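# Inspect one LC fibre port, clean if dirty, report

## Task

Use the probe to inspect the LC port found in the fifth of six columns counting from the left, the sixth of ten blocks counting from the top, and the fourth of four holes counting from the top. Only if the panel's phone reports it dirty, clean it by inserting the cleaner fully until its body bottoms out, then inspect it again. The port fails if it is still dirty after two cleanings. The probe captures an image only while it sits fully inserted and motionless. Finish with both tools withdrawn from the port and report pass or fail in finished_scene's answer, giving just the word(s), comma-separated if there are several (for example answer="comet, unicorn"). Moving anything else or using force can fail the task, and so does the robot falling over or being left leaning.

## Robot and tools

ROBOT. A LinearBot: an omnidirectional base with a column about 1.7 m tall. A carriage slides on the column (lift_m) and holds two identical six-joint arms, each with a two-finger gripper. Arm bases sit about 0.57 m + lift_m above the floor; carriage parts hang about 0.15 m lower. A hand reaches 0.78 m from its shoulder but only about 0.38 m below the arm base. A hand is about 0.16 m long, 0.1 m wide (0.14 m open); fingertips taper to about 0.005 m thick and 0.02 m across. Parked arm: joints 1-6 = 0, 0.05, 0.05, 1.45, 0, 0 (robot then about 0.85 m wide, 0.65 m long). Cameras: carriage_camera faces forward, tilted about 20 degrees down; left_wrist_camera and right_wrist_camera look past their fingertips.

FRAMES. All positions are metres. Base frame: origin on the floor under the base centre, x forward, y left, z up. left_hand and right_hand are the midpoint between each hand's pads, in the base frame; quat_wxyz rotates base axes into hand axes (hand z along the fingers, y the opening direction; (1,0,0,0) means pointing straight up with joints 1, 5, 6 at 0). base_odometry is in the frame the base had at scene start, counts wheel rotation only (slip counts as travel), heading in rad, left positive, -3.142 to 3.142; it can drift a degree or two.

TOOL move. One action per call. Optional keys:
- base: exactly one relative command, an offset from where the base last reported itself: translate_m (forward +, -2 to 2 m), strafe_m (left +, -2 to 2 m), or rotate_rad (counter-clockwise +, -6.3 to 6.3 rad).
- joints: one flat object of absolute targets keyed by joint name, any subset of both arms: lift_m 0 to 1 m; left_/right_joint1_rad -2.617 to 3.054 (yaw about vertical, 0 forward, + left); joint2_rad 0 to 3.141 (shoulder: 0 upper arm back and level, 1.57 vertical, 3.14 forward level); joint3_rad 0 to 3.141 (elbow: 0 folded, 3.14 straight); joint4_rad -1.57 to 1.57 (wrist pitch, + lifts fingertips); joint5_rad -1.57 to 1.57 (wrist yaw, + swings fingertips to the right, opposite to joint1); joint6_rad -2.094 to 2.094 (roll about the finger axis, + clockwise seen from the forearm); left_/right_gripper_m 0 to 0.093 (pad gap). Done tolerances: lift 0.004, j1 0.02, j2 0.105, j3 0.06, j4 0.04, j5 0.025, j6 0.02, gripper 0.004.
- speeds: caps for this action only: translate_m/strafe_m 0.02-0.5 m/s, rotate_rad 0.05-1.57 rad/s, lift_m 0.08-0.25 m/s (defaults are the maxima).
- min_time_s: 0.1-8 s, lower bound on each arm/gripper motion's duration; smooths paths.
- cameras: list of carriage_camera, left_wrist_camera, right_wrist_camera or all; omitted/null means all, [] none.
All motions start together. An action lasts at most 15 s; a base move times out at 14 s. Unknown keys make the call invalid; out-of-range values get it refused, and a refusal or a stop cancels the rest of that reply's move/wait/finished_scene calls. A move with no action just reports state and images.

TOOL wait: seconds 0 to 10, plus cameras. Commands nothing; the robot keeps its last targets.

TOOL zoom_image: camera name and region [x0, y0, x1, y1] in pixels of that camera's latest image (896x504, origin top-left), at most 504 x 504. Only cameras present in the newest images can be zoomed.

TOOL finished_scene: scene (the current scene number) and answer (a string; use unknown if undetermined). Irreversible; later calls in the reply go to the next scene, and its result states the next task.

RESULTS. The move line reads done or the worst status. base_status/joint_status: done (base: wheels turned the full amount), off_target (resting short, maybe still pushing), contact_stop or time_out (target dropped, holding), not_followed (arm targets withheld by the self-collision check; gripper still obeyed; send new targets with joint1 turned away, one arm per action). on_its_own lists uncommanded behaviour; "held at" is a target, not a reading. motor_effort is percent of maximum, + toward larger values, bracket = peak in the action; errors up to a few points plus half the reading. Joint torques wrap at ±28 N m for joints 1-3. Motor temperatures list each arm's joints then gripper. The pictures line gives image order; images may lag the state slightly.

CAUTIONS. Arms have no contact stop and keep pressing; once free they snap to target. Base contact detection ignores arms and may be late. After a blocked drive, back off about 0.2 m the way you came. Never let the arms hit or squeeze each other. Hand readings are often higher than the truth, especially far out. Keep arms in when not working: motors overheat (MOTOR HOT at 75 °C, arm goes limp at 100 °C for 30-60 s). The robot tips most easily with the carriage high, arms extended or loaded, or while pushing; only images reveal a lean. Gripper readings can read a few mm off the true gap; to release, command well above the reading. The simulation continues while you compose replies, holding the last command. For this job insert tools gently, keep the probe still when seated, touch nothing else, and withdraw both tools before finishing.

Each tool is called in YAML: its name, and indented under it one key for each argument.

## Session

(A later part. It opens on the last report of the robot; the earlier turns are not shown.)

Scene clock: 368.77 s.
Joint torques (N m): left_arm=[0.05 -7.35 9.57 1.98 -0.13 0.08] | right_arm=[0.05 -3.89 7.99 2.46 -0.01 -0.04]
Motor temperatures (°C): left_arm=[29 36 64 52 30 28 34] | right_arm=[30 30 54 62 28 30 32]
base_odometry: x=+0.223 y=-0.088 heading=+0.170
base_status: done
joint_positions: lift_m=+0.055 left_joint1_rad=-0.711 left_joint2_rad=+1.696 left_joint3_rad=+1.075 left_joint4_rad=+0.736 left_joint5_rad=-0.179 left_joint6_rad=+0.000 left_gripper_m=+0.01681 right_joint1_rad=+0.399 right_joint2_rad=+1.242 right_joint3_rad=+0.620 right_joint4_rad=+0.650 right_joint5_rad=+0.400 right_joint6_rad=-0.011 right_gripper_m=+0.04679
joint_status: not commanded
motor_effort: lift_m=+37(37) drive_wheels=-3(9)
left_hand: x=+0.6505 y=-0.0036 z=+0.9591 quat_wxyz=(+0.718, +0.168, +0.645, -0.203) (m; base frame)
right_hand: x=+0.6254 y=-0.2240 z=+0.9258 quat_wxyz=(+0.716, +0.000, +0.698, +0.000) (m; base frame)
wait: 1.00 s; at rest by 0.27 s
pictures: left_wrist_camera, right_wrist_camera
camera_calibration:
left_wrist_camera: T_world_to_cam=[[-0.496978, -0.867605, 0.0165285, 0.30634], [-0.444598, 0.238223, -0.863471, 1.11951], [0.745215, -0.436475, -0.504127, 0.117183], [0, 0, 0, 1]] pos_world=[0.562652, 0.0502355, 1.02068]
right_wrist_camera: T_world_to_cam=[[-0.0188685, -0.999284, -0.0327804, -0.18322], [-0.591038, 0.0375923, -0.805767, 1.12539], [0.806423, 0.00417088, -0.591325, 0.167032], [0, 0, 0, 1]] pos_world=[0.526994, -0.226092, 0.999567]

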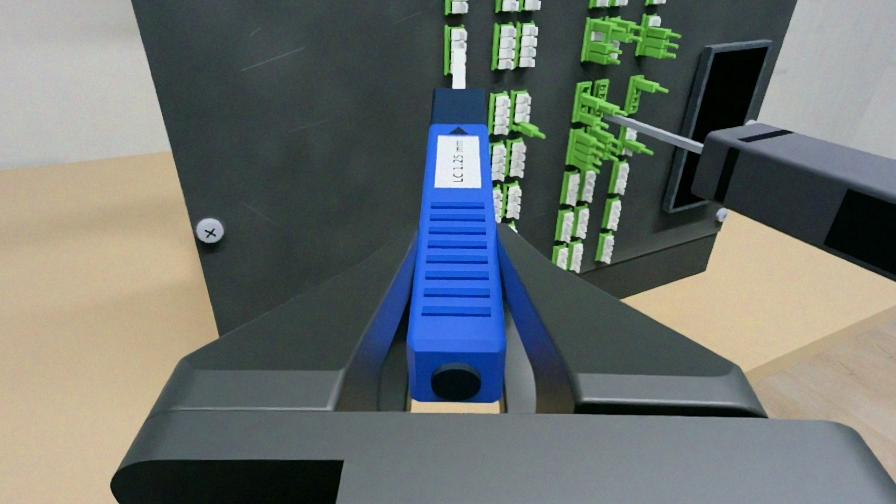

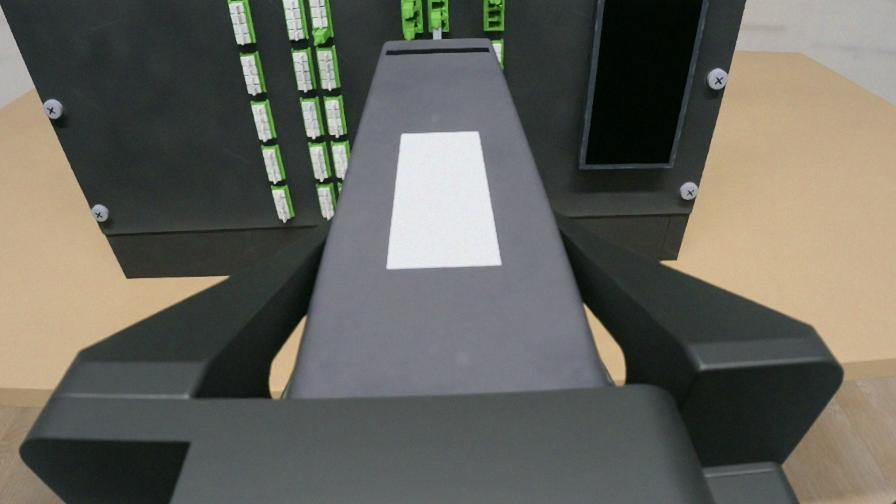

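move:
  base: {"translate_m": 0.0035}
  speeds: {"translate_m": 0.02}
  joints: {"lift_m": 0.0535}
  cameras: []

wait:
  seconds: 1.0
  cameras: ["right_wrist_camera", "left_wrist_camera"]

zoom_image:
  camera: "right_wrist_camera"
  region: [425, 12, 453, 40]

zoom_image:
  camera: "left_wrist_camera"
  region: [588, 100, 612, 124]

Scene clock: 430.53 s.
Joint torques (N m): left_arm=[0.06 -7.45 9.62 1.96 -0.12 0.08] | right_arm=[0.08 -3.9 8.01 2.44 -0.02 -0.04]
Motor temperatures (°C): left_arm=[29 36 66 53 30 28 34] | right_arm=[30 30 55 65 28 30 32]
move: done
base_odometry: x=+0.227 y=-0.088 heading=+0.169
base_status: done
joint_positions: lift_m=+0.054 left_joint1_rad=-0.711 left_joint2_rad=+1.696 left_joint3_rad=+1.075 left_joint4_rad=+0.736 left_joint5_rad=-0.179 left_joint6_rad=+0.000 left_gripper_m=+0.01681 right_joint1_rad=+0.399 right_joint2_rad=+1.242 right_joint3_rad=+0.620 right_joint4_rad=+0.652 right_joint5_rad=+0.400 right_joint6_rad=-0.011 right_gripper_m=+0.04679
joint_status: all done
motor_effort: lift_m=+30(30) drive_wheels=-5(8)
left_hand: x=+0.6505 y=-0.0036 z=+0.9584 quat_wxyz=(+0.718, +0.168, +0.645, -0.203) (m; base frame)
right_hand: x=+0.6254 y=-0.2241 z=+0.9254 quat_wxyz=(+0.717, +0.001, +0.697, +0.000) (m; base frame)
pictures: none
No camera images: "cameras" was empty.

Scene clock: 431.53 s.
Joint torques (N m): left_arm=[0.08 -7.32 9.55 1.97 -0.12 0.08] | right_arm=[0.08 -3.9 7.98 2.44 -0.01 -0.05]
Motor temperatures (°C): left_arm=[29 36 66 53 30 28 34] | right_arm=[30 30 55 65 28 30 32]
base_odometry: x=+0.227 y=-0.088 heading=+0.169
base_status: done
joint_positions: lift_m=+0.054 left_joint1_rad=-0.711 left_joint2_rad=+1.696 left_joint3_rad=+1.075 left_joint4_rad=+0.736 left_joint5_rad=-0.179 left_joint6_rad=+0.000 left_gripper_m=+0.01681 right_joint1_rad=+0.399 right_joint2_rad=+1.242 right_joint3_rad=+0.620 right_joint4_rad=+0.652 right_joint5_rad=+0.400 right_joint6_rad=-0.011 right_gripper_m=+0.04679
joint_status: all done
motor_effort: lift_m=+30(30) drive_wheels=-5(8)
left_hand: x=+0.6505 y=-0.0036 z=+0.9584 quat_wxyz=(+0.718, +0.168, +0.645, -0.203) (m; base frame)
right_hand: x=+0.6254 y=-0.2241 z=+0.9254 quat_wxyz=(+0.717, +0.001, +0.697, +0.000) (m; base frame)
wait: 1.00 s; at rest by 0.27 s
pictures: left_wrist_camera, right_wrist_camera
camera_calibration:
left_wrist_camera: T_world_to_cam=[[-0.497008, -0.867587, 0.0166297, 0.306352], [-0.444273, 0.237952, -0.863713, 1.11888], [0.745389, -0.43666, -0.50371, 0.116308], [0, 0, 0, 1]] pos_world=[0.562653, 0.0503344, 1.01988]
right_wrist_camera: T_world_to_cam=[[-0.0187629, -0.999259, -0.0335934, -0.182481], [-0.589602, 0.0381937, -0.806791, 1.12519], [0.807476, 0.00466899, -0.589882, 0.164955], [0, 0, 0, 1]] pos_world=[0.526794, -0.226092, 0.998968]

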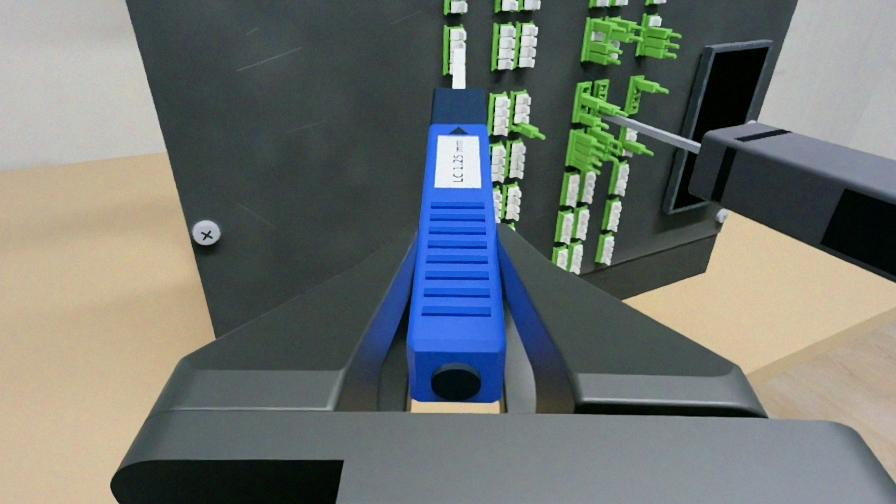

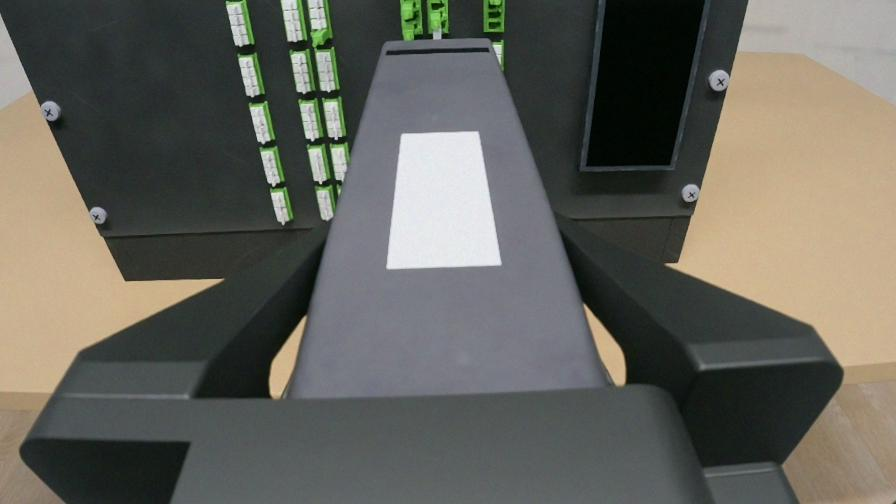

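Scaled by 18.000 from the camera's 896x504 image, which has a finer 1280x720 frame.

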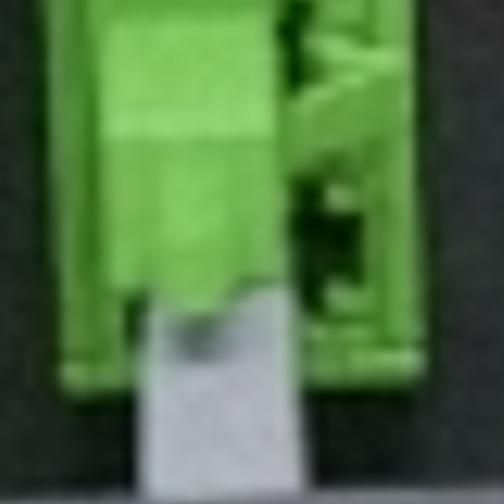

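Scaled by 21.000 from the camera's 896x504 image, which has a finer 1280x720 frame.

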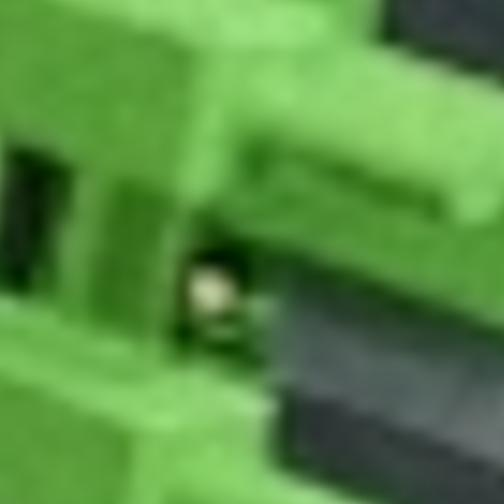

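move:
  base: {"rotate_rad": 0.0012}
  speeds: {"rotate_rad": 0.05}
  joints: {"lift_m": 0.0526}
  cameras: []

wait:
  seconds: 1.0
  cameras: ["right_wrist_camera"]

zoom_image:
  camera: "right_wrist_camera"
  region: [425, 12, 453, 40]

Scene clock: 454.23 s.
Joint torques (N m): left_arm=[0.01 -7.35 9.59 1.95 -0.11 0.08] | right_arm=[0.09 -3.89 8.06 2.42 -0.01 -0.04]
Motor temperatures (°C): left_arm=[29 37 67 53 30 28 34] | right_arm=[30 30 55 66 28 30 32]
move: done
base_odometry: x=+0.227 y=-0.088 heading=+0.169
base_status: done
joint_positions: lift_m=+0.053 left_joint1_rad=-0.711 left_joint2_rad=+1.696 left_joint3_rad=+1.075 left_joint4_rad=+0.737 left_joint5_rad=-0.179 left_joint6_rad=+0.000 left_gripper_m=+0.01681 right_joint1_rad=+0.399 right_joint2_rad=+1.242 right_joint3_rad=+0.619 right_joint4_rad=+0.654 right_joint5_rad=+0.400 right_joint6_rad=-0.011 right_gripper_m=+0.04679
joint_status: all done
motor_effort: lift_m=+29(30) drive_wheels=+5(6)
left_hand: x=+0.6505 y=-0.0035 z=+0.9578 quat_wxyz=(+0.718, +0.168, +0.644, -0.203) (m; base frame)
right_hand: x=+0.6253 y=-0.2241 z=+0.9247 quat_wxyz=(+0.717, +0.001, +0.697, +0.000) (m; base frame)
pictures: none
No camera images: "cameras" was empty.

Scene clock: 455.23 s.
Joint torques (N m): left_arm=[0.06 -7.34 9.57 1.96 -0.12 0.07] | right_arm=[0.08 -3.88 8.06 2.42 -0.01 -0.04]
Motor temperatures (°C): left_arm=[29 37 67 53 30 28 34] | right_arm=[30 30 55 66 28 30 32]
base_odometry: x=+0.227 y=-0.088 heading=+0.169
base_status: done
joint_positions: lift_m=+0.053 left_joint1_rad=-0.711 left_joint2_rad=+1.696 left_joint3_rad=+1.075 left_joint4_rad=+0.737 left_joint5_rad=-0.179 left_joint6_rad=+0.000 left_gripper_m=+0.01681 right_joint1_rad=+0.399 right_joint2_rad=+1.242 right_joint3_rad=+0.619 right_joint4_rad=+0.654 right_joint5_rad=+0.400 right_joint6_rad=-0.011 right_gripper_m=+0.04679
joint_status: all done
motor_effort: lift_m=+29(30) drive_wheels=+5(6)
left_hand: x=+0.6505 y=-0.0035 z=+0.9578 quat_wxyz=(+0.718, +0.168, +0.644, -0.203) (m; base frame)
right_hand: x=+0.6253 y=-0.2241 z=+0.9248 quat_wxyz=(+0.717, +0.001, +0.697, +0.000) (m; base frame)
wait: 1.00 s; at rest by 0.27 s
pictures: right_wrist_camera
camera_calibration:
right_wrist_camera: T_world_to_cam=[[-0.0187363, -0.999234, -0.0343438, -0.181871], [-0.588209, 0.0387927, -0.807778, 1.12482], [0.808492, 0.00506659, -0.588485, 0.162805], [0, 0, 0, 1]] pos_world=[0.526595, -0.226192, 0.998168]

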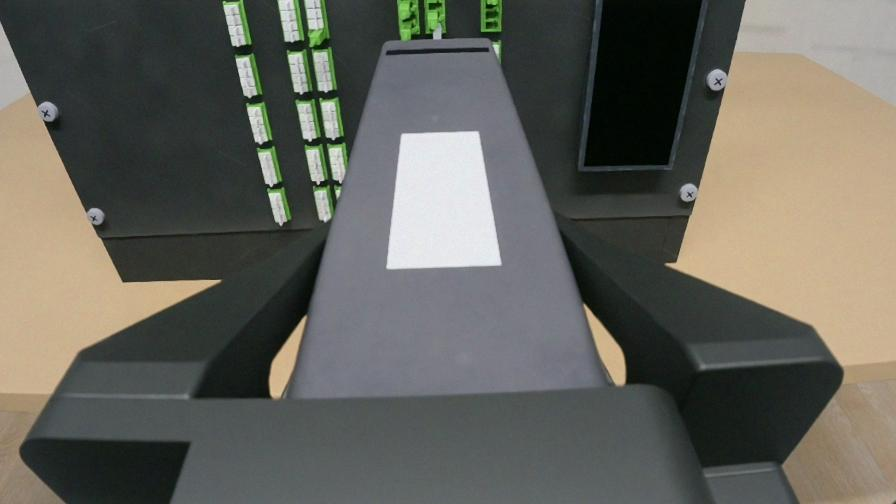

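Scaled by 18.000 from the camera's 896x504 image, which has a finer 1280x720 frame.

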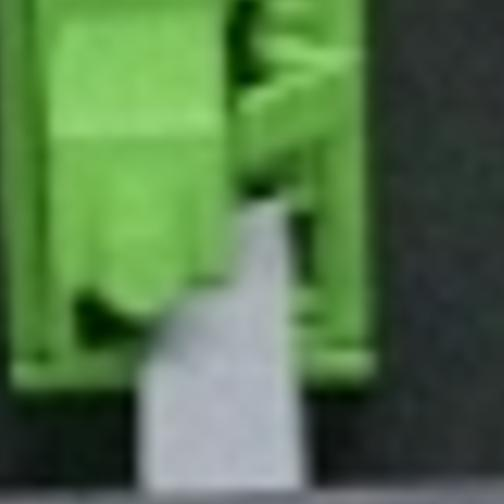

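move:
  base: {"rotate_rad": 0.0018}
  speeds: {"rotate_rad": 0.05}
  joints: {"lift_m": 0.0517, "right_joint4_rad": 0.722}
  cameras: []

wait:
  seconds: 1.0
  cameras: ["right_wrist_camera"]

zoom_image:
  camera: "right_wrist_camera"
  region: [425, 12, 453, 40]

Scene clock: 468.93 s.
Joint torques (N m): left_arm=[0.16 -7.34 9.66 1.96 -0.13 0.07] | right_arm=[0.09 -3.88 8.12 2.36 -0.01 -0.04]
Motor temperatures (°C): left_arm=[29 37 67 52 30 28 34] | right_arm=[30 30 55 66 28 30 32]
move: off_target
base_odometry: x=+0.227 y=-0.088 heading=+0.170
base_status: done
joint_positions: lift_m=+0.052 left_joint1_rad=-0.711 left_joint2_rad=+1.696 left_joint3_rad=+1.075 left_joint4_rad=+0.738 left_joint5_rad=-0.179 left_joint6_rad=+0.000 left_gripper_m=+0.01681 right_joint1_rad=+0.399 right_joint2_rad=+1.242 right_joint3_rad=+0.619 right_joint4_rad=+0.654 right_joint5_rad=+0.400 right_joint6_rad=-0.011 right_gripper_m=+0.04679
joint_status: right_joint4_rad off_target (ended at +0.654, target +0.722); the others done
motor_effort: lift_m=+29(30) drive_wheels=+6(7)
left_hand: x=+0.6504 y=-0.0035 z=+0.9569 quat_wxyz=(+0.718, +0.168, +0.644, -0.203) (m; base frame)
right_hand: x=+0.6253 y=-0.2241 z=+0.9236 quat_wxyz=(+0.717, +0.001, +0.697, +0.000) (m; base frame)
pictures: none
No camera images: "cameras" was empty.

Scene clock: 469.93 s.
Joint torques (N m): left_arm=[0.08 -7.35 9.57 1.96 -0.13 0.07] | right_arm=[0.06 -3.92 8.08 2.36 -0.01 -0.04]
Motor temperatures (°C): left_arm=[29 37 67 52 30 28 34] | right_arm=[30 30 55 66 28 30 32]
base_odometry: x=+0.227 y=-0.088 heading=+0.170
base_status: done
joint_positions: lift_m=+0.052 left_joint1_rad=-0.711 left_joint2_rad=+1.696 left_joint3_rad=+1.075 left_joint4_rad=+0.738 left_joint5_rad=-0.179 left_joint6_rad=+0.000 left_gripper_m=+0.01681 right_joint1_rad=+0.399 right_joint2_rad=+1.242 right_joint3_rad=+0.619 right_joint4_rad=+0.654 right_joint5_rad=+0.400 right_joint6_rad=-0.011 right_gripper_m=+0.04679
joint_status: right_joint4_rad off_target (ended at +0.654, target +0.722); the others done
motor_effort: lift_m=+29(30) drive_wheels=+6(7)
left_hand: x=+0.6504 y=-0.0035 z=+0.9569 quat_wxyz=(+0.718, +0.168, +0.644, -0.203) (m; base frame)
right_hand: x=+0.6253 y=-0.2241 z=+0.9236 quat_wxyz=(+0.717, +0.001, +0.697, +0.000) (m; base frame)
wait: 1.00 s; at rest by 0.27 s
pictures: right_wrist_camera
camera_calibration:
right_wrist_camera: T_world_to_cam=[[-0.0187427, -0.999247, -0.0339727, -0.182278], [-0.588727, 0.0384934, -0.807415, 1.12377], [0.808114, 0.00486754, -0.589006, 0.162831], [0, 0, 0, 1]] pos_world=[0.526595, -0.226192, 0.997068]

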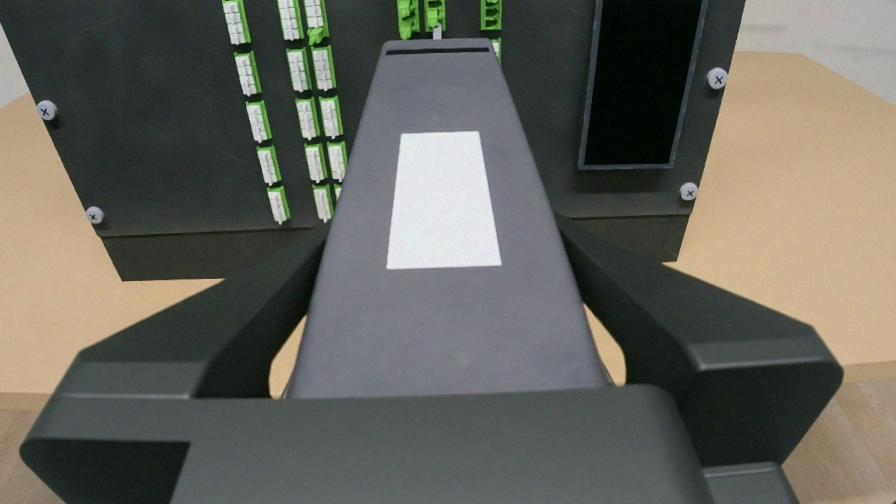

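Scaled by 18.000 from the camera's 896x504 image, which has a finer 1280x720 frame.

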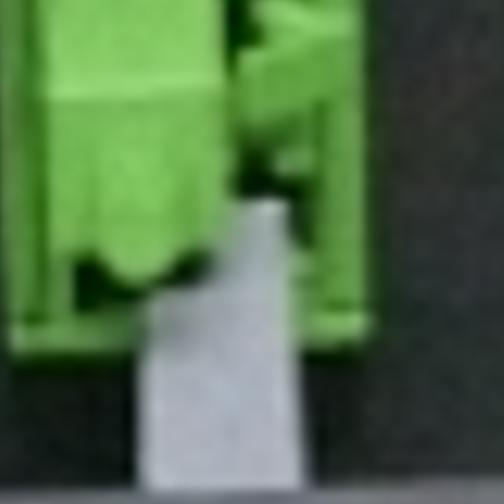

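move:
  base: {"rotate_rad": 0.0022}
  speeds: {"rotate_rad": 0.05}
  cameras: []

wait:
  seconds: 1.0
  cameras: ["right_wrist_camera"]

zoom_image:
  camera: "right_wrist_camera"
  region: [425, 12, 453, 40]

Scene clock: 477.30 s.
Joint torques (N m): left_arm=[0.05 -7.35 9.61 1.97 -0.13 0.08] | right_arm=[0.08 -3.9 8.09 2.35 -0.01 -0.03]
Motor temperatures (°C): left_arm=[29 37 67 52 30 28 34] | right_arm=[30 30 55 66 28 30 32]
move: done
base_odometry: x=+0.227 y=-0.088 heading=+0.171
base_status: done
joint_positions: lift_m=+0.052 left_joint1_rad=-0.711 left_joint2_rad=+1.696 left_joint3_rad=+1.075 left_joint4_rad=+0.738 left_joint5_rad=-0.179 left_joint6_rad=+0.000 left_gripper_m=+0.01681 right_joint1_rad=+0.399 right_joint2_rad=+1.242 right_joint3_rad=+0.619 right_joint4_rad=+0.654 right_joint5_rad=+0.400 right_joint6_rad=-0.011 right_gripper_m=+0.04679
joint_status: not commanded
motor_effort: lift_m=+29(29) drive_wheels=-7(9)
left_hand: x=+0.6504 y=-0.0035 z=+0.9569 quat_wxyz=(+0.718, +0.168, +0.644, -0.203) (m; base frame)
right_hand: x=+0.6253 y=-0.2241 z=+0.9237 quat_wxyz=(+0.717, +0.001, +0.697, +0.000) (m; base frame)
pictures: none
No camera images: "cameras" was empty.

Scene clock: 478.30 s.
Joint torques (N m): left_arm=[0.03 -7.35 9.57 1.96 -0.12 0.08] | right_arm=[0.1 -3.9 8.1 2.35 -0.01 -0.04]
Motor temperatures (°C): left_arm=[29 37 67 52 30 28 34] | right_arm=[30 30 55 66 28 30 32]
base_odometry: x=+0.227 y=-0.088 heading=+0.171
base_status: done
joint_positions: lift_m=+0.052 left_joint1_rad=-0.711 left_joint2_rad=+1.696 left_joint3_rad=+1.075 left_joint4_rad=+0.738 left_joint5_rad=-0.179 left_joint6_rad=+0.000 left_gripper_m=+0.01681 right_joint1_rad=+0.399 right_joint2_rad=+1.242 right_joint3_rad=+0.619 right_joint4_rad=+0.654 right_joint5_rad=+0.400 right_joint6_rad=-0.011 right_gripper_m=+0.04679
joint_status: not commanded
motor_effort: lift_m=+29(29) drive_wheels=-7(9)
left_hand: x=+0.6504 y=-0.0035 z=+0.9569 quat_wxyz=(+0.718, +0.168, +0.644, -0.203) (m; base frame)
right_hand: x=+0.6253 y=-0.2241 z=+0.9237 quat_wxyz=(+0.717, +0.001, +0.697, +0.000) (m; base frame)
wait: 1.00 s; at rest by 0.27 s
pictures: right_wrist_camera
camera_calibration:
right_wrist_camera: T_world_to_cam=[[-0.0187712, -0.999239, -0.0341991, -0.182032], [-0.588499, 0.0386945, -0.807571, 1.12394], [0.80828, 0.00496706, -0.588778, 0.162598], [0, 0, 0, 1]] pos_world=[0.526595, -0.226192, 0.997168]

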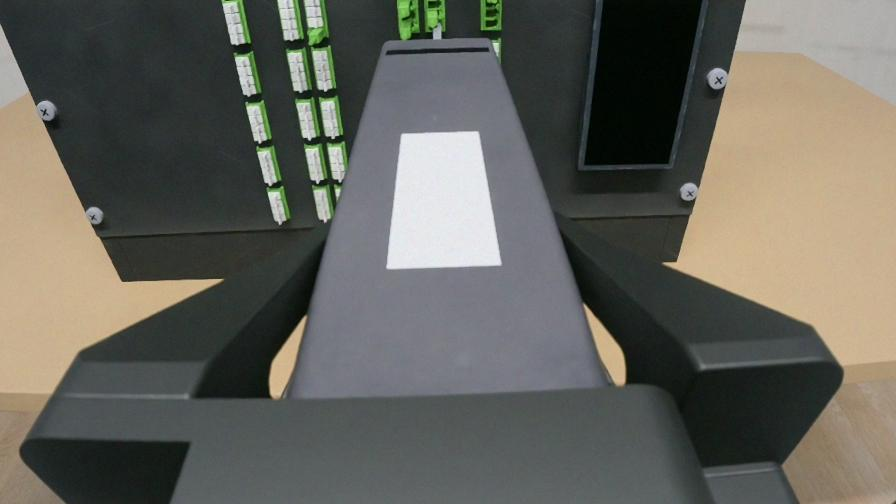

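Scaled by 18.000 from the camera's 896x504 image, which has a finer 1280x720 frame.

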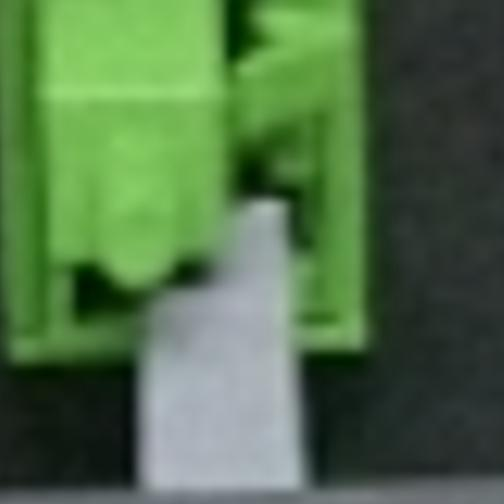

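move:
  base: {"strafe_m": 0.0025}
  speeds: {"strafe_m": 0.02}
  cameras: []

wait:
  seconds: 1
  cameras: ["right_wrist_camera"]

zoom_image:
  camera: "right_wrist_camera"
  region: [425, 12, 453, 40]

Scene clock: 507.23 s.
Joint torques (N m): left_arm=[0.02 -7.34 9.48 1.96 -0.11 0.08] | right_arm=[-0.02 -3.93 8.1 2.35 -0.01 -0.04]
Motor temperatures (°C): left_arm=[29 37 68 52 30 28 34] | right_arm=[30 30 55 66 28 30 32]
move: done
base_odometry: x=+0.226 y=-0.086 heading=+0.170
base_status: done
joint_positions: lift_m=+0.052 left_joint1_rad=-0.711 left_joint2_rad=+1.696 left_joint3_rad=+1.075 left_joint4_rad=+0.738 left_joint5_rad=-0.179 left_joint6_rad=+0.000 left_gripper_m=+0.01681 right_joint1_rad=+0.400 right_joint2_rad=+1.242 right_joint3_rad=+0.619 right_joint4_rad=+0.655 right_joint5_rad=+0.399 right_joint6_rad=-0.011 right_gripper_m=+0.04679
joint_status: not commanded
motor_effort: lift_m=+29(29) drive_wheels=-5(9)
left_hand: x=+0.6505 y=-0.0035 z=+0.9571 quat_wxyz=(+0.718, +0.168, +0.644, -0.203) (m; base frame)
right_hand: x=+0.6252 y=-0.2237 z=+0.9239 quat_wxyz=(+0.717, +0.000, +0.697, +0.001) (m; base frame)
pictures: none
No camera images: "cameras" was empty.

Scene clock: 508.23 s.
Joint torques (N m): left_arm=[0.08 -7.36 9.52 1.96 -0.12 0.08] | right_arm=[-0.02 -3.93 8.08 2.35 0.01 -0.04]
Motor temperatures (°C): left_arm=[29 37 68 52 30 28 34] | right_arm=[30 30 55 66 28 30 32]
base_odometry: x=+0.226 y=-0.086 heading=+0.170
base_status: done
joint_positions: lift_m=+0.052 left_joint1_rad=-0.711 left_joint2_rad=+1.696 left_joint3_rad=+1.075 left_joint4_rad=+0.738 left_joint5_rad=-0.179 left_joint6_rad=+0.000 left_gripper_m=+0.01681 right_joint1_rad=+0.400 right_joint2_rad=+1.242 right_joint3_rad=+0.619 right_joint4_rad=+0.655 right_joint5_rad=+0.399 right_joint6_rad=-0.011 right_gripper_m=+0.04679
joint_status: not commanded
motor_effort: lift_m=+29(29) drive_wheels=-5(9)
left_hand: x=+0.6505 y=-0.0035 z=+0.9571 quat_wxyz=(+0.718, +0.168, +0.644, -0.203) (m; base frame)
right_hand: x=+0.6252 y=-0.2237 z=+0.9239 quat_wxyz=(+0.717, +0.000, +0.697, +0.001) (m; base frame)
wait: 1.00 s; at rest by 0.27 s
pictures: right_wrist_camera
camera_calibration:
right_wrist_camera: T_world_to_cam=[[-0.0172045, -0.999257, -0.0344745, -0.182384], [-0.58798, 0.0379989, -0.807983, 1.12393], [0.808693, 0.00636942, -0.588197, 0.162254], [0, 0, 0, 1]] pos_world=[0.526498, -0.22599, 0.997268]

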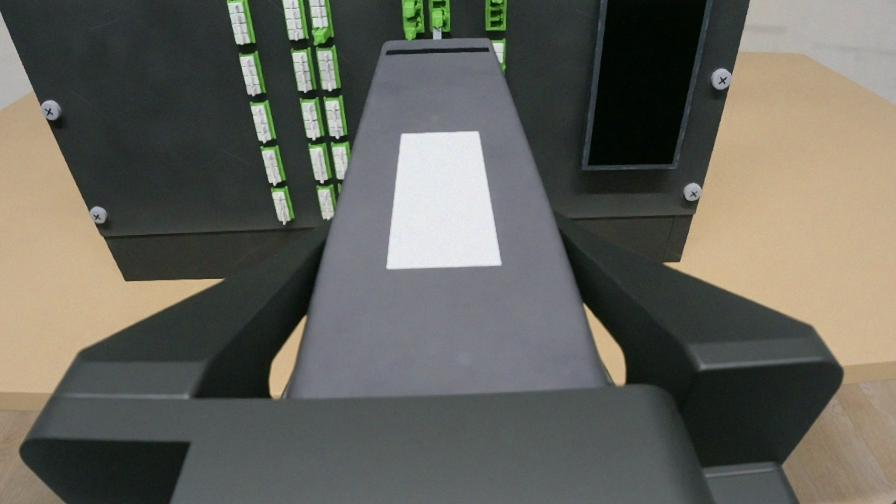

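Scaled by 18.000 from the camera's 896x504 image, which has a finer 1280x720 frame.

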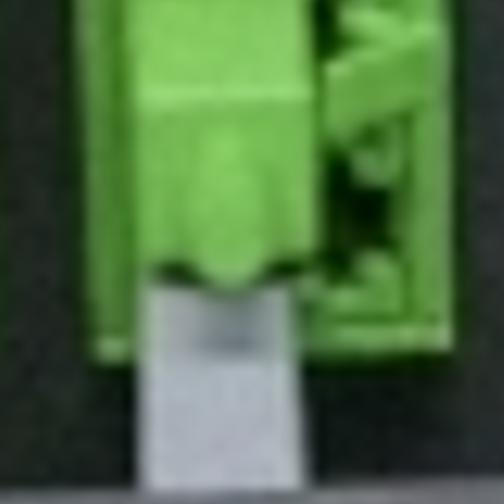

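move:
  base: {"strafe_m": -0.001}
  speeds: {"strafe_m": 0.02}
  cameras: []

wait:
  seconds: 1
  cameras: ["right_wrist_camera", "left_wrist_camera"]

zoom_image:
  camera: "right_wrist_camera"
  region: [425, 12, 453, 40]

zoom_image:
  camera: "left_wrist_camera"
  region: [588, 100, 612, 124]

Scene clock: 558.63 s.
Joint torques (N m): left_arm=[0.13 -7.41 9.47 1.95 -0.17 0.08] | right_arm=[-0.03 -3.89 8.09 2.35 0.01 -0.03]
Motor temperatures (°C): left_arm=[29 37 69 52 30 28 34] | right_arm=[30 30 56 66 28 30 32]
move: done
base_odometry: x=+0.226 y=-0.087 heading=+0.170
base_status: done
joint_positions: lift_m=+0.052 left_joint1_rad=-0.711 left_joint2_rad=+1.696 left_joint3_rad=+1.075 left_joint4_rad=+0.738 left_joint5_rad=-0.179 left_joint6_rad=+0.000 left_gripper_m=+0.01681 right_joint1_rad=+0.400 right_joint2_rad=+1.242 right_joint3_rad=+0.619 right_joint4_rad=+0.655 right_joint5_rad=+0.399 right_joint6_rad=-0.011 right_gripper_m=+0.04679
joint_status: not commanded
motor_effort: lift_m=+29(29) drive_wheels=+2(4)
left_hand: x=+0.6505 y=-0.0035 z=+0.9571 quat_wxyz=(+0.718, +0.168, +0.644, -0.203) (m; base frame)
right_hand: x=+0.6252 y=-0.2237 z=+0.9239 quat_wxyz=(+0.717, +0.000, +0.697, +0.001) (m; base frame)
pictures: none
No camera images: "cameras" was empty.

Scene clock: 559.63 s.
Joint torques (N m): left_arm=[0.08 -7.34 9.52 1.96 -0.12 0.08] | right_arm=[0.01 -3.9 8.08 2.35 0 -0.04]
Motor temperatures (°C): left_arm=[29 37 69 52 30 28 34] | right_arm=[30 30 56 66 28 30 32]
base_odometry: x=+0.226 y=-0.087 heading=+0.170
base_status: done
joint_positions: lift_m=+0.052 left_joint1_rad=-0.711 left_joint2_rad=+1.696 left_joint3_rad=+1.075 left_joint4_rad=+0.738 left_joint5_rad=-0.179 left_joint6_rad=+0.000 left_gripper_m=+0.01681 right_joint1_rad=+0.400 right_joint2_rad=+1.242 right_joint3_rad=+0.619 right_joint4_rad=+0.655 right_joint5_rad=+0.399 right_joint6_rad=-0.011 right_gripper_m=+0.04679
joint_status: not commanded
motor_effort: lift_m=+29(29) drive_wheels=+1(4)
left_hand: x=+0.6505 y=-0.0035 z=+0.9571 quat_wxyz=(+0.718, +0.168, +0.644, -0.203) (m; base frame)
right_hand: x=+0.6252 y=-0.2237 z=+0.9239 quat_wxyz=(+0.717, +0.000, +0.697, +0.001) (m; base frame)
wait: 1.00 s; at rest by 0.27 s
pictures: left_wrist_camera, right_wrist_camera
camera_calibration:
left_wrist_camera: T_world_to_cam=[[-0.497027, -0.867569, 0.0169838, 0.30606], [-0.443049, 0.236895, -0.864632, 1.11791], [0.746104, -0.43727, -0.502119, 0.113726], [0, 0, 0, 1]] pos_world=[0.562558, 0.0504303, 1.01849]
right_wrist_camera: T_world_to_cam=[[-0.0172045, -0.999257, -0.0344745, -0.182384], [-0.58798, 0.0379989, -0.807983, 1.12393], [0.808693, 0.00636942, -0.588197, 0.162254], [0, 0, 0, 1]] pos_world=[0.526498, -0.22599, 0.997268]

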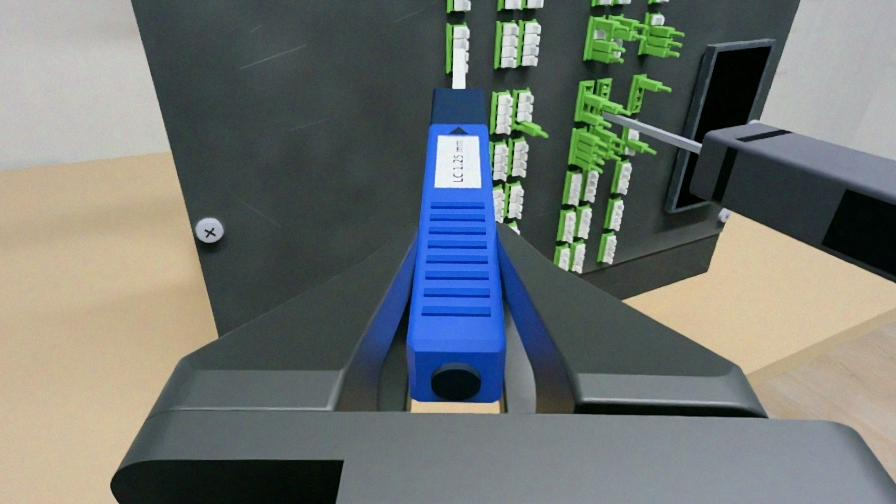

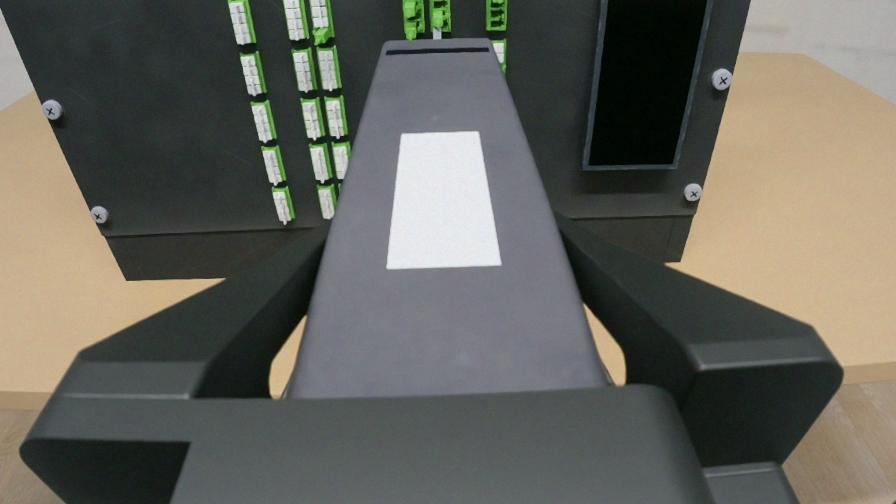

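Scaled by 18.000 from the camera's 896x504 image, which has a finer 1280x720 frame.

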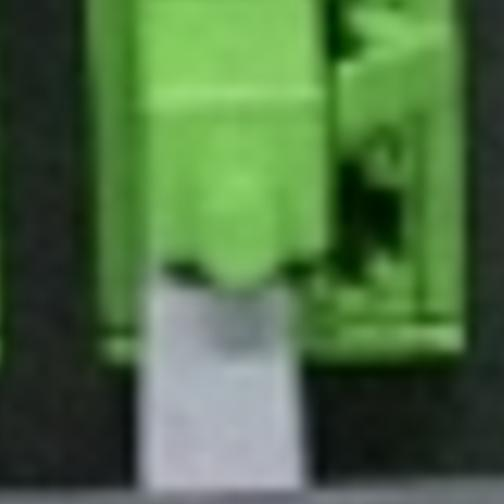

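Scaled by 21.000 from the camera's 896x504 image, which has a finer 1280x720 frame.

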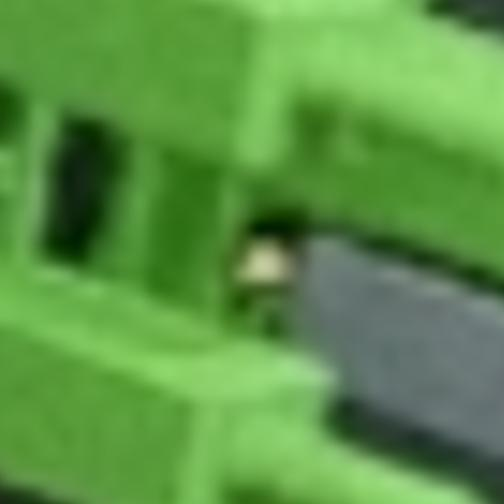

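move:
  base: {"translate_m": 0.002}
  speeds: {"translate_m": 0.02}
  cameras: []

move:
  base: {"strafe_m": -0.0015}
  speeds: {"strafe_m": 0.02}
  cameras: []

wait:
  seconds: 1
  cameras: ["right_wrist_camera"]

zoom_image:
  camera: "right_wrist_camera"
  region: [425, 12, 453, 40]

Scene clock: 575.30 s.
Joint torques (N m): left_arm=[0.05 -7.41 9.57 1.92 -0.13 0.07] | right_arm=[0.03 -3.97 8.1 2.33 -0.01 -0.04]
Motor temperatures (°C): left_arm=[29 37 69 52 30 28 34] | right_arm=[30 30 56 66 28 30 32]
move: done
base_odometry: x=+0.228 y=-0.087 heading=+0.170
base_status: done
joint_positions: lift_m=+0.052 left_joint1_rad=-0.711 left_joint2_rad=+1.697 left_joint3_rad=+1.075 left_joint4_rad=+0.739 left_joint5_rad=-0.179 left_joint6_rad=+0.000 left_gripper_m=+0.01681 right_joint1_rad=+0.400 right_joint2_rad=+1.242 right_joint3_rad=+0.619 right_joint4_rad=+0.656 right_joint5_rad=+0.399 right_joint6_rad=-0.011 right_gripper_m=+0.04679
joint_status: not commanded
motor_effort: lift_m=+29(29) drive_wheels=+2(6)
left_hand: x=+0.6506 y=-0.0037 z=+0.9568 quat_wxyz=(+0.718, +0.168, +0.644, -0.203) (m; base frame)
right_hand: x=+0.6252 y=-0.2237 z=+0.9241 quat_wxyz=(+0.718, +0.001, +0.696, +0.001) (m; base frame)
pictures: none
No camera images: "cameras" was empty.

Scene clock: 575.83 s.
Joint torques (N m): left_arm=[0.06 -7.45 9.46 1.95 -0.13 0.08] | right_arm=[0.02 -3.92 8.1 2.36 0.01 -0.03]
Motor temperatures (°C): left_arm=[29 38 69 52 30 28 34] | right_arm=[30 30 56 66 28 30 32]
move: done
base_odometry: x=+0.229 y=-0.088 heading=+0.170
base_status: done
joint_positions: lift_m=+0.052 left_joint1_rad=-0.711 left_joint2_rad=+1.697 left_joint3_rad=+1.075 left_joint4_rad=+0.739 left_joint5_rad=-0.179 left_joint6_rad=+0.000 left_gripper_m=+0.01681 right_joint1_rad=+0.400 right_joint2_rad=+1.242 right_joint3_rad=+0.619 right_joint4_rad=+0.656 right_joint5_rad=+0.399 right_joint6_rad=-0.011 right_gripper_m=+0.04679
joint_status: not commanded
motor_effort: lift_m=+29(29) drive_wheels=+4(5)
left_hand: x=+0.6505 y=-0.0038 z=+0.9568 quat_wxyz=(+0.718, +0.168, +0.644, -0.203) (m; base frame)
right_hand: x=+0.6252 y=-0.2237 z=+0.9241 quat_wxyz=(+0.718, +0.001, +0.696, +0.001) (m; base frame)
pictures: none
No camera images: "cameras" was empty.

Scene clock: 576.83 s.
Joint torques (N m): left_arm=[0.1 -7.42 9.57 1.95 -0.13 0.08] | right_arm=[-0.01 -3.92 8.1 2.34 0 -0.04]
Motor temperatures (°C): left_arm=[29 38 69 52 30 28 34] | right_arm=[30 30 56 66 28 30 32]
base_odometry: x=+0.229 y=-0.088 heading=+0.170
base_status: done
joint_positions: lift_m=+0.052 left_joint1_rad=-0.711 left_joint2_rad=+1.697 left_joint3_rad=+1.075 left_joint4_rad=+0.739 left_joint5_rad=-0.179 left_joint6_rad=+0.000 left_gripper_m=+0.01681 right_joint1_rad=+0.400 right_joint2_rad=+1.242 right_joint3_rad=+0.619 right_joint4_rad=+0.656 right_joint5_rad=+0.399 right_joint6_rad=-0.011 right_gripper_m=+0.04679
joint_status: not commanded
motor_effort: lift_m=+29(29) drive_wheels=+4(5)
left_hand: x=+0.6505 y=-0.0038 z=+0.9568 quat_wxyz=(+0.718, +0.168, +0.644, -0.203) (m; base frame)
right_hand: x=+0.6252 y=-0.2237 z=+0.9241 quat_wxyz=(+0.718, +0.001, +0.696, +0.001) (m; base frame)
wait: 1.00 s; at rest by 0.27 s
pictures: right_wrist_camera
camera_calibration:
right_wrist_camera: T_world_to_cam=[[-0.017137, -0.999249, -0.0347669, -0.182124], [-0.587398, 0.0382004, -0.808396, 1.12411], [0.809117, 0.00656851, -0.587611, 0.161632], [0, 0, 0, 1]] pos_world=[0.526398, -0.22599, 0.997368]

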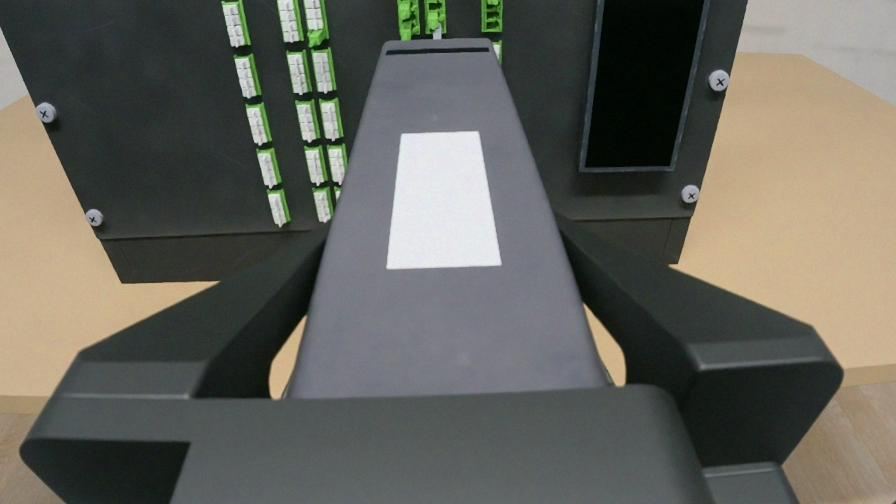

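Scaled by 18.000 from the camera's 896x504 image, which has a finer 1280x720 frame.

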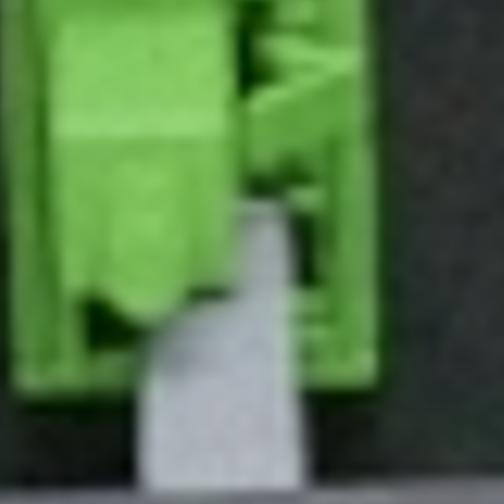

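move:
  base: {"strafe_m": 0.0018}
  joints: {"lift_m": 0.0511}
  speeds: {"strafe_m": 0.02, "lift_m": 0.08}
  cameras: []

move:
  base: {"translate_m": -0.0012}
  speeds: {"translate_m": 0.02}
  cameras: []

wait:
  seconds: 1
  cameras: ["right_wrist_camera"]

zoom_image:
  camera: "right_wrist_camera"
  region: [425, 12, 453, 40]

Scene clock: 609.77 s.
Joint torques (N m): left_arm=[0.05 -7.51 9.48 1.95 -0.11 0.07] | right_arm=[-0.01 -3.88 8.08 2.35 -0.01 -0.04]
Motor temperatures (°C): left_arm=[29 39 70 52 30 28 34] | right_arm=[30 30 56 65 28 30 32]
move: done
base_odometry: x=+0.228 y=-0.086 heading=+0.170
base_status: done
joint_positions: lift_m=+0.051 left_joint1_rad=-0.711 left_joint2_rad=+1.697 left_joint3_rad=+1.075 left_joint4_rad=+0.739 left_joint5_rad=-0.179 left_joint6_rad=+0.000 left_gripper_m=+0.01681 right_joint1_rad=+0.400 right_joint2_rad=+1.242 right_joint3_rad=+0.619 right_joint4_rad=+0.656 right_joint5_rad=+0.398 right_joint6_rad=-0.011 right_gripper_m=+0.04679
joint_status: all done
motor_effort: lift_m=+29(30) drive_wheels=-2(4)
left_hand: x=+0.6505 y=-0.0038 z=+0.9563 quat_wxyz=(+0.718, +0.168, +0.644, -0.203) (m; base frame)
right_hand: x=+0.6251 y=-0.2234 z=+0.9236 quat_wxyz=(+0.718, +0.000, +0.696, +0.001) (m; base frame)
pictures: none
No camera images: "cameras" was empty.

Scene clock: 610.33 s.
Joint torques (N m): left_arm=[0.08 -7.62 9.54 1.95 -0.12 0.08] | right_arm=[-0.01 -3.95 8.12 2.35 0.01 -0.04]
Motor temperatures (°C): left_arm=[29 39 70 52 30 28 34] | right_arm=[30 30 56 65 28 30 32]
move: done
base_odometry: x=+0.227 y=-0.087 heading=+0.170
base_status: done
joint_positions: lift_m=+0.051 left_joint1_rad=-0.711 left_joint2_rad=+1.698 left_joint3_rad=+1.075 left_joint4_rad=+0.740 left_joint5_rad=-0.179 left_joint6_rad=+0.000 left_gripper_m=+0.01681 right_joint1_rad=+0.400 right_joint2_rad=+1.242 right_joint3_rad=+0.619 right_joint4_rad=+0.657 right_joint5_rad=+0.399 right_joint6_rad=-0.011 right_gripper_m=+0.04679
joint_status: not commanded
motor_effort: lift_m=+29(29) drive_wheels=+1(7)
left_hand: x=+0.6506 y=-0.0039 z=+0.9561 quat_wxyz=(+0.718, +0.168, +0.644, -0.203) (m; base frame)
right_hand: x=+0.6251 y=-0.2235 z=+0.9237 quat_wxyz=(+0.718, +0.000, +0.696, +0.001) (m; base frame)
pictures: none
No camera images: "cameras" was empty.

Scene clock: 611.33 s.
Joint torques (N m): left_arm=[0.09 -7.5 9.55 1.94 -0.13 0.08] | right_arm=[-0.02 -3.92 8.09 2.33 0 -0.04]
Motor temperatures (°C): left_arm=[29 39 70 52 30 28 34] | right_arm=[30 30 56 65 28 30 32]
base_odometry: x=+0.227 y=-0.087 heading=+0.170
base_status: done
joint_positions: lift_m=+0.051 left_joint1_rad=-0.711 left_joint2_rad=+1.698 left_joint3_rad=+1.075 left_joint4_rad=+0.740 left_joint5_rad=-0.179 left_joint6_rad=+0.000 left_gripper_m=+0.01681 right_joint1_rad=+0.400 right_joint2_rad=+1.242 right_joint3_rad=+0.619 right_joint4_rad=+0.657 right_joint5_rad=+0.399 right_joint6_rad=-0.011 right_gripper_m=+0.04679
joint_status: not commanded
motor_effort: lift_m=+29(29) drive_wheels=-1(7)
left_hand: x=+0.6506 y=-0.0039 z=+0.9561 quat_wxyz=(+0.718, +0.168, +0.644, -0.203) (m; base frame)
right_hand: x=+0.6251 y=-0.2235 z=+0.9237 quat_wxyz=(+0.718, +0.000, +0.696, +0.001) (m; base frame)
wait: 1.00 s; at rest by 0.27 s
pictures: right_wrist_camera
camera_calibration:
right_wrist_camera: T_world_to_cam=[[-0.0163456, -0.99925, -0.0350895, -0.182137], [-0.586798, 0.0380019, -0.808841, 1.12372], [0.809569, 0.00736946, -0.586979, 0.16073], [0, 0, 0, 1]] pos_world=[0.5263, -0.225889, 0.996869]

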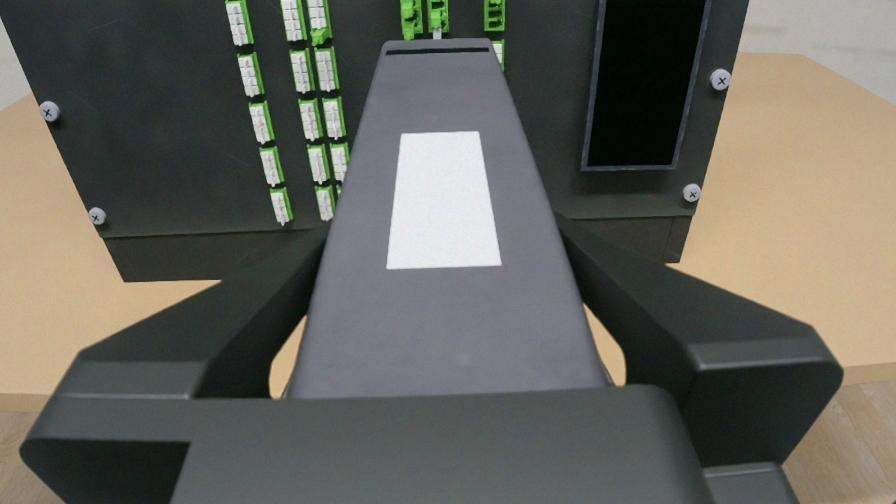

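Scaled by 18.000 from the camera's 896x504 image, which has a finer 1280x720 frame.

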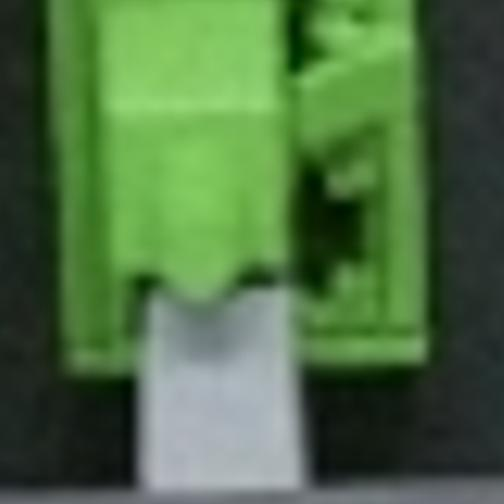

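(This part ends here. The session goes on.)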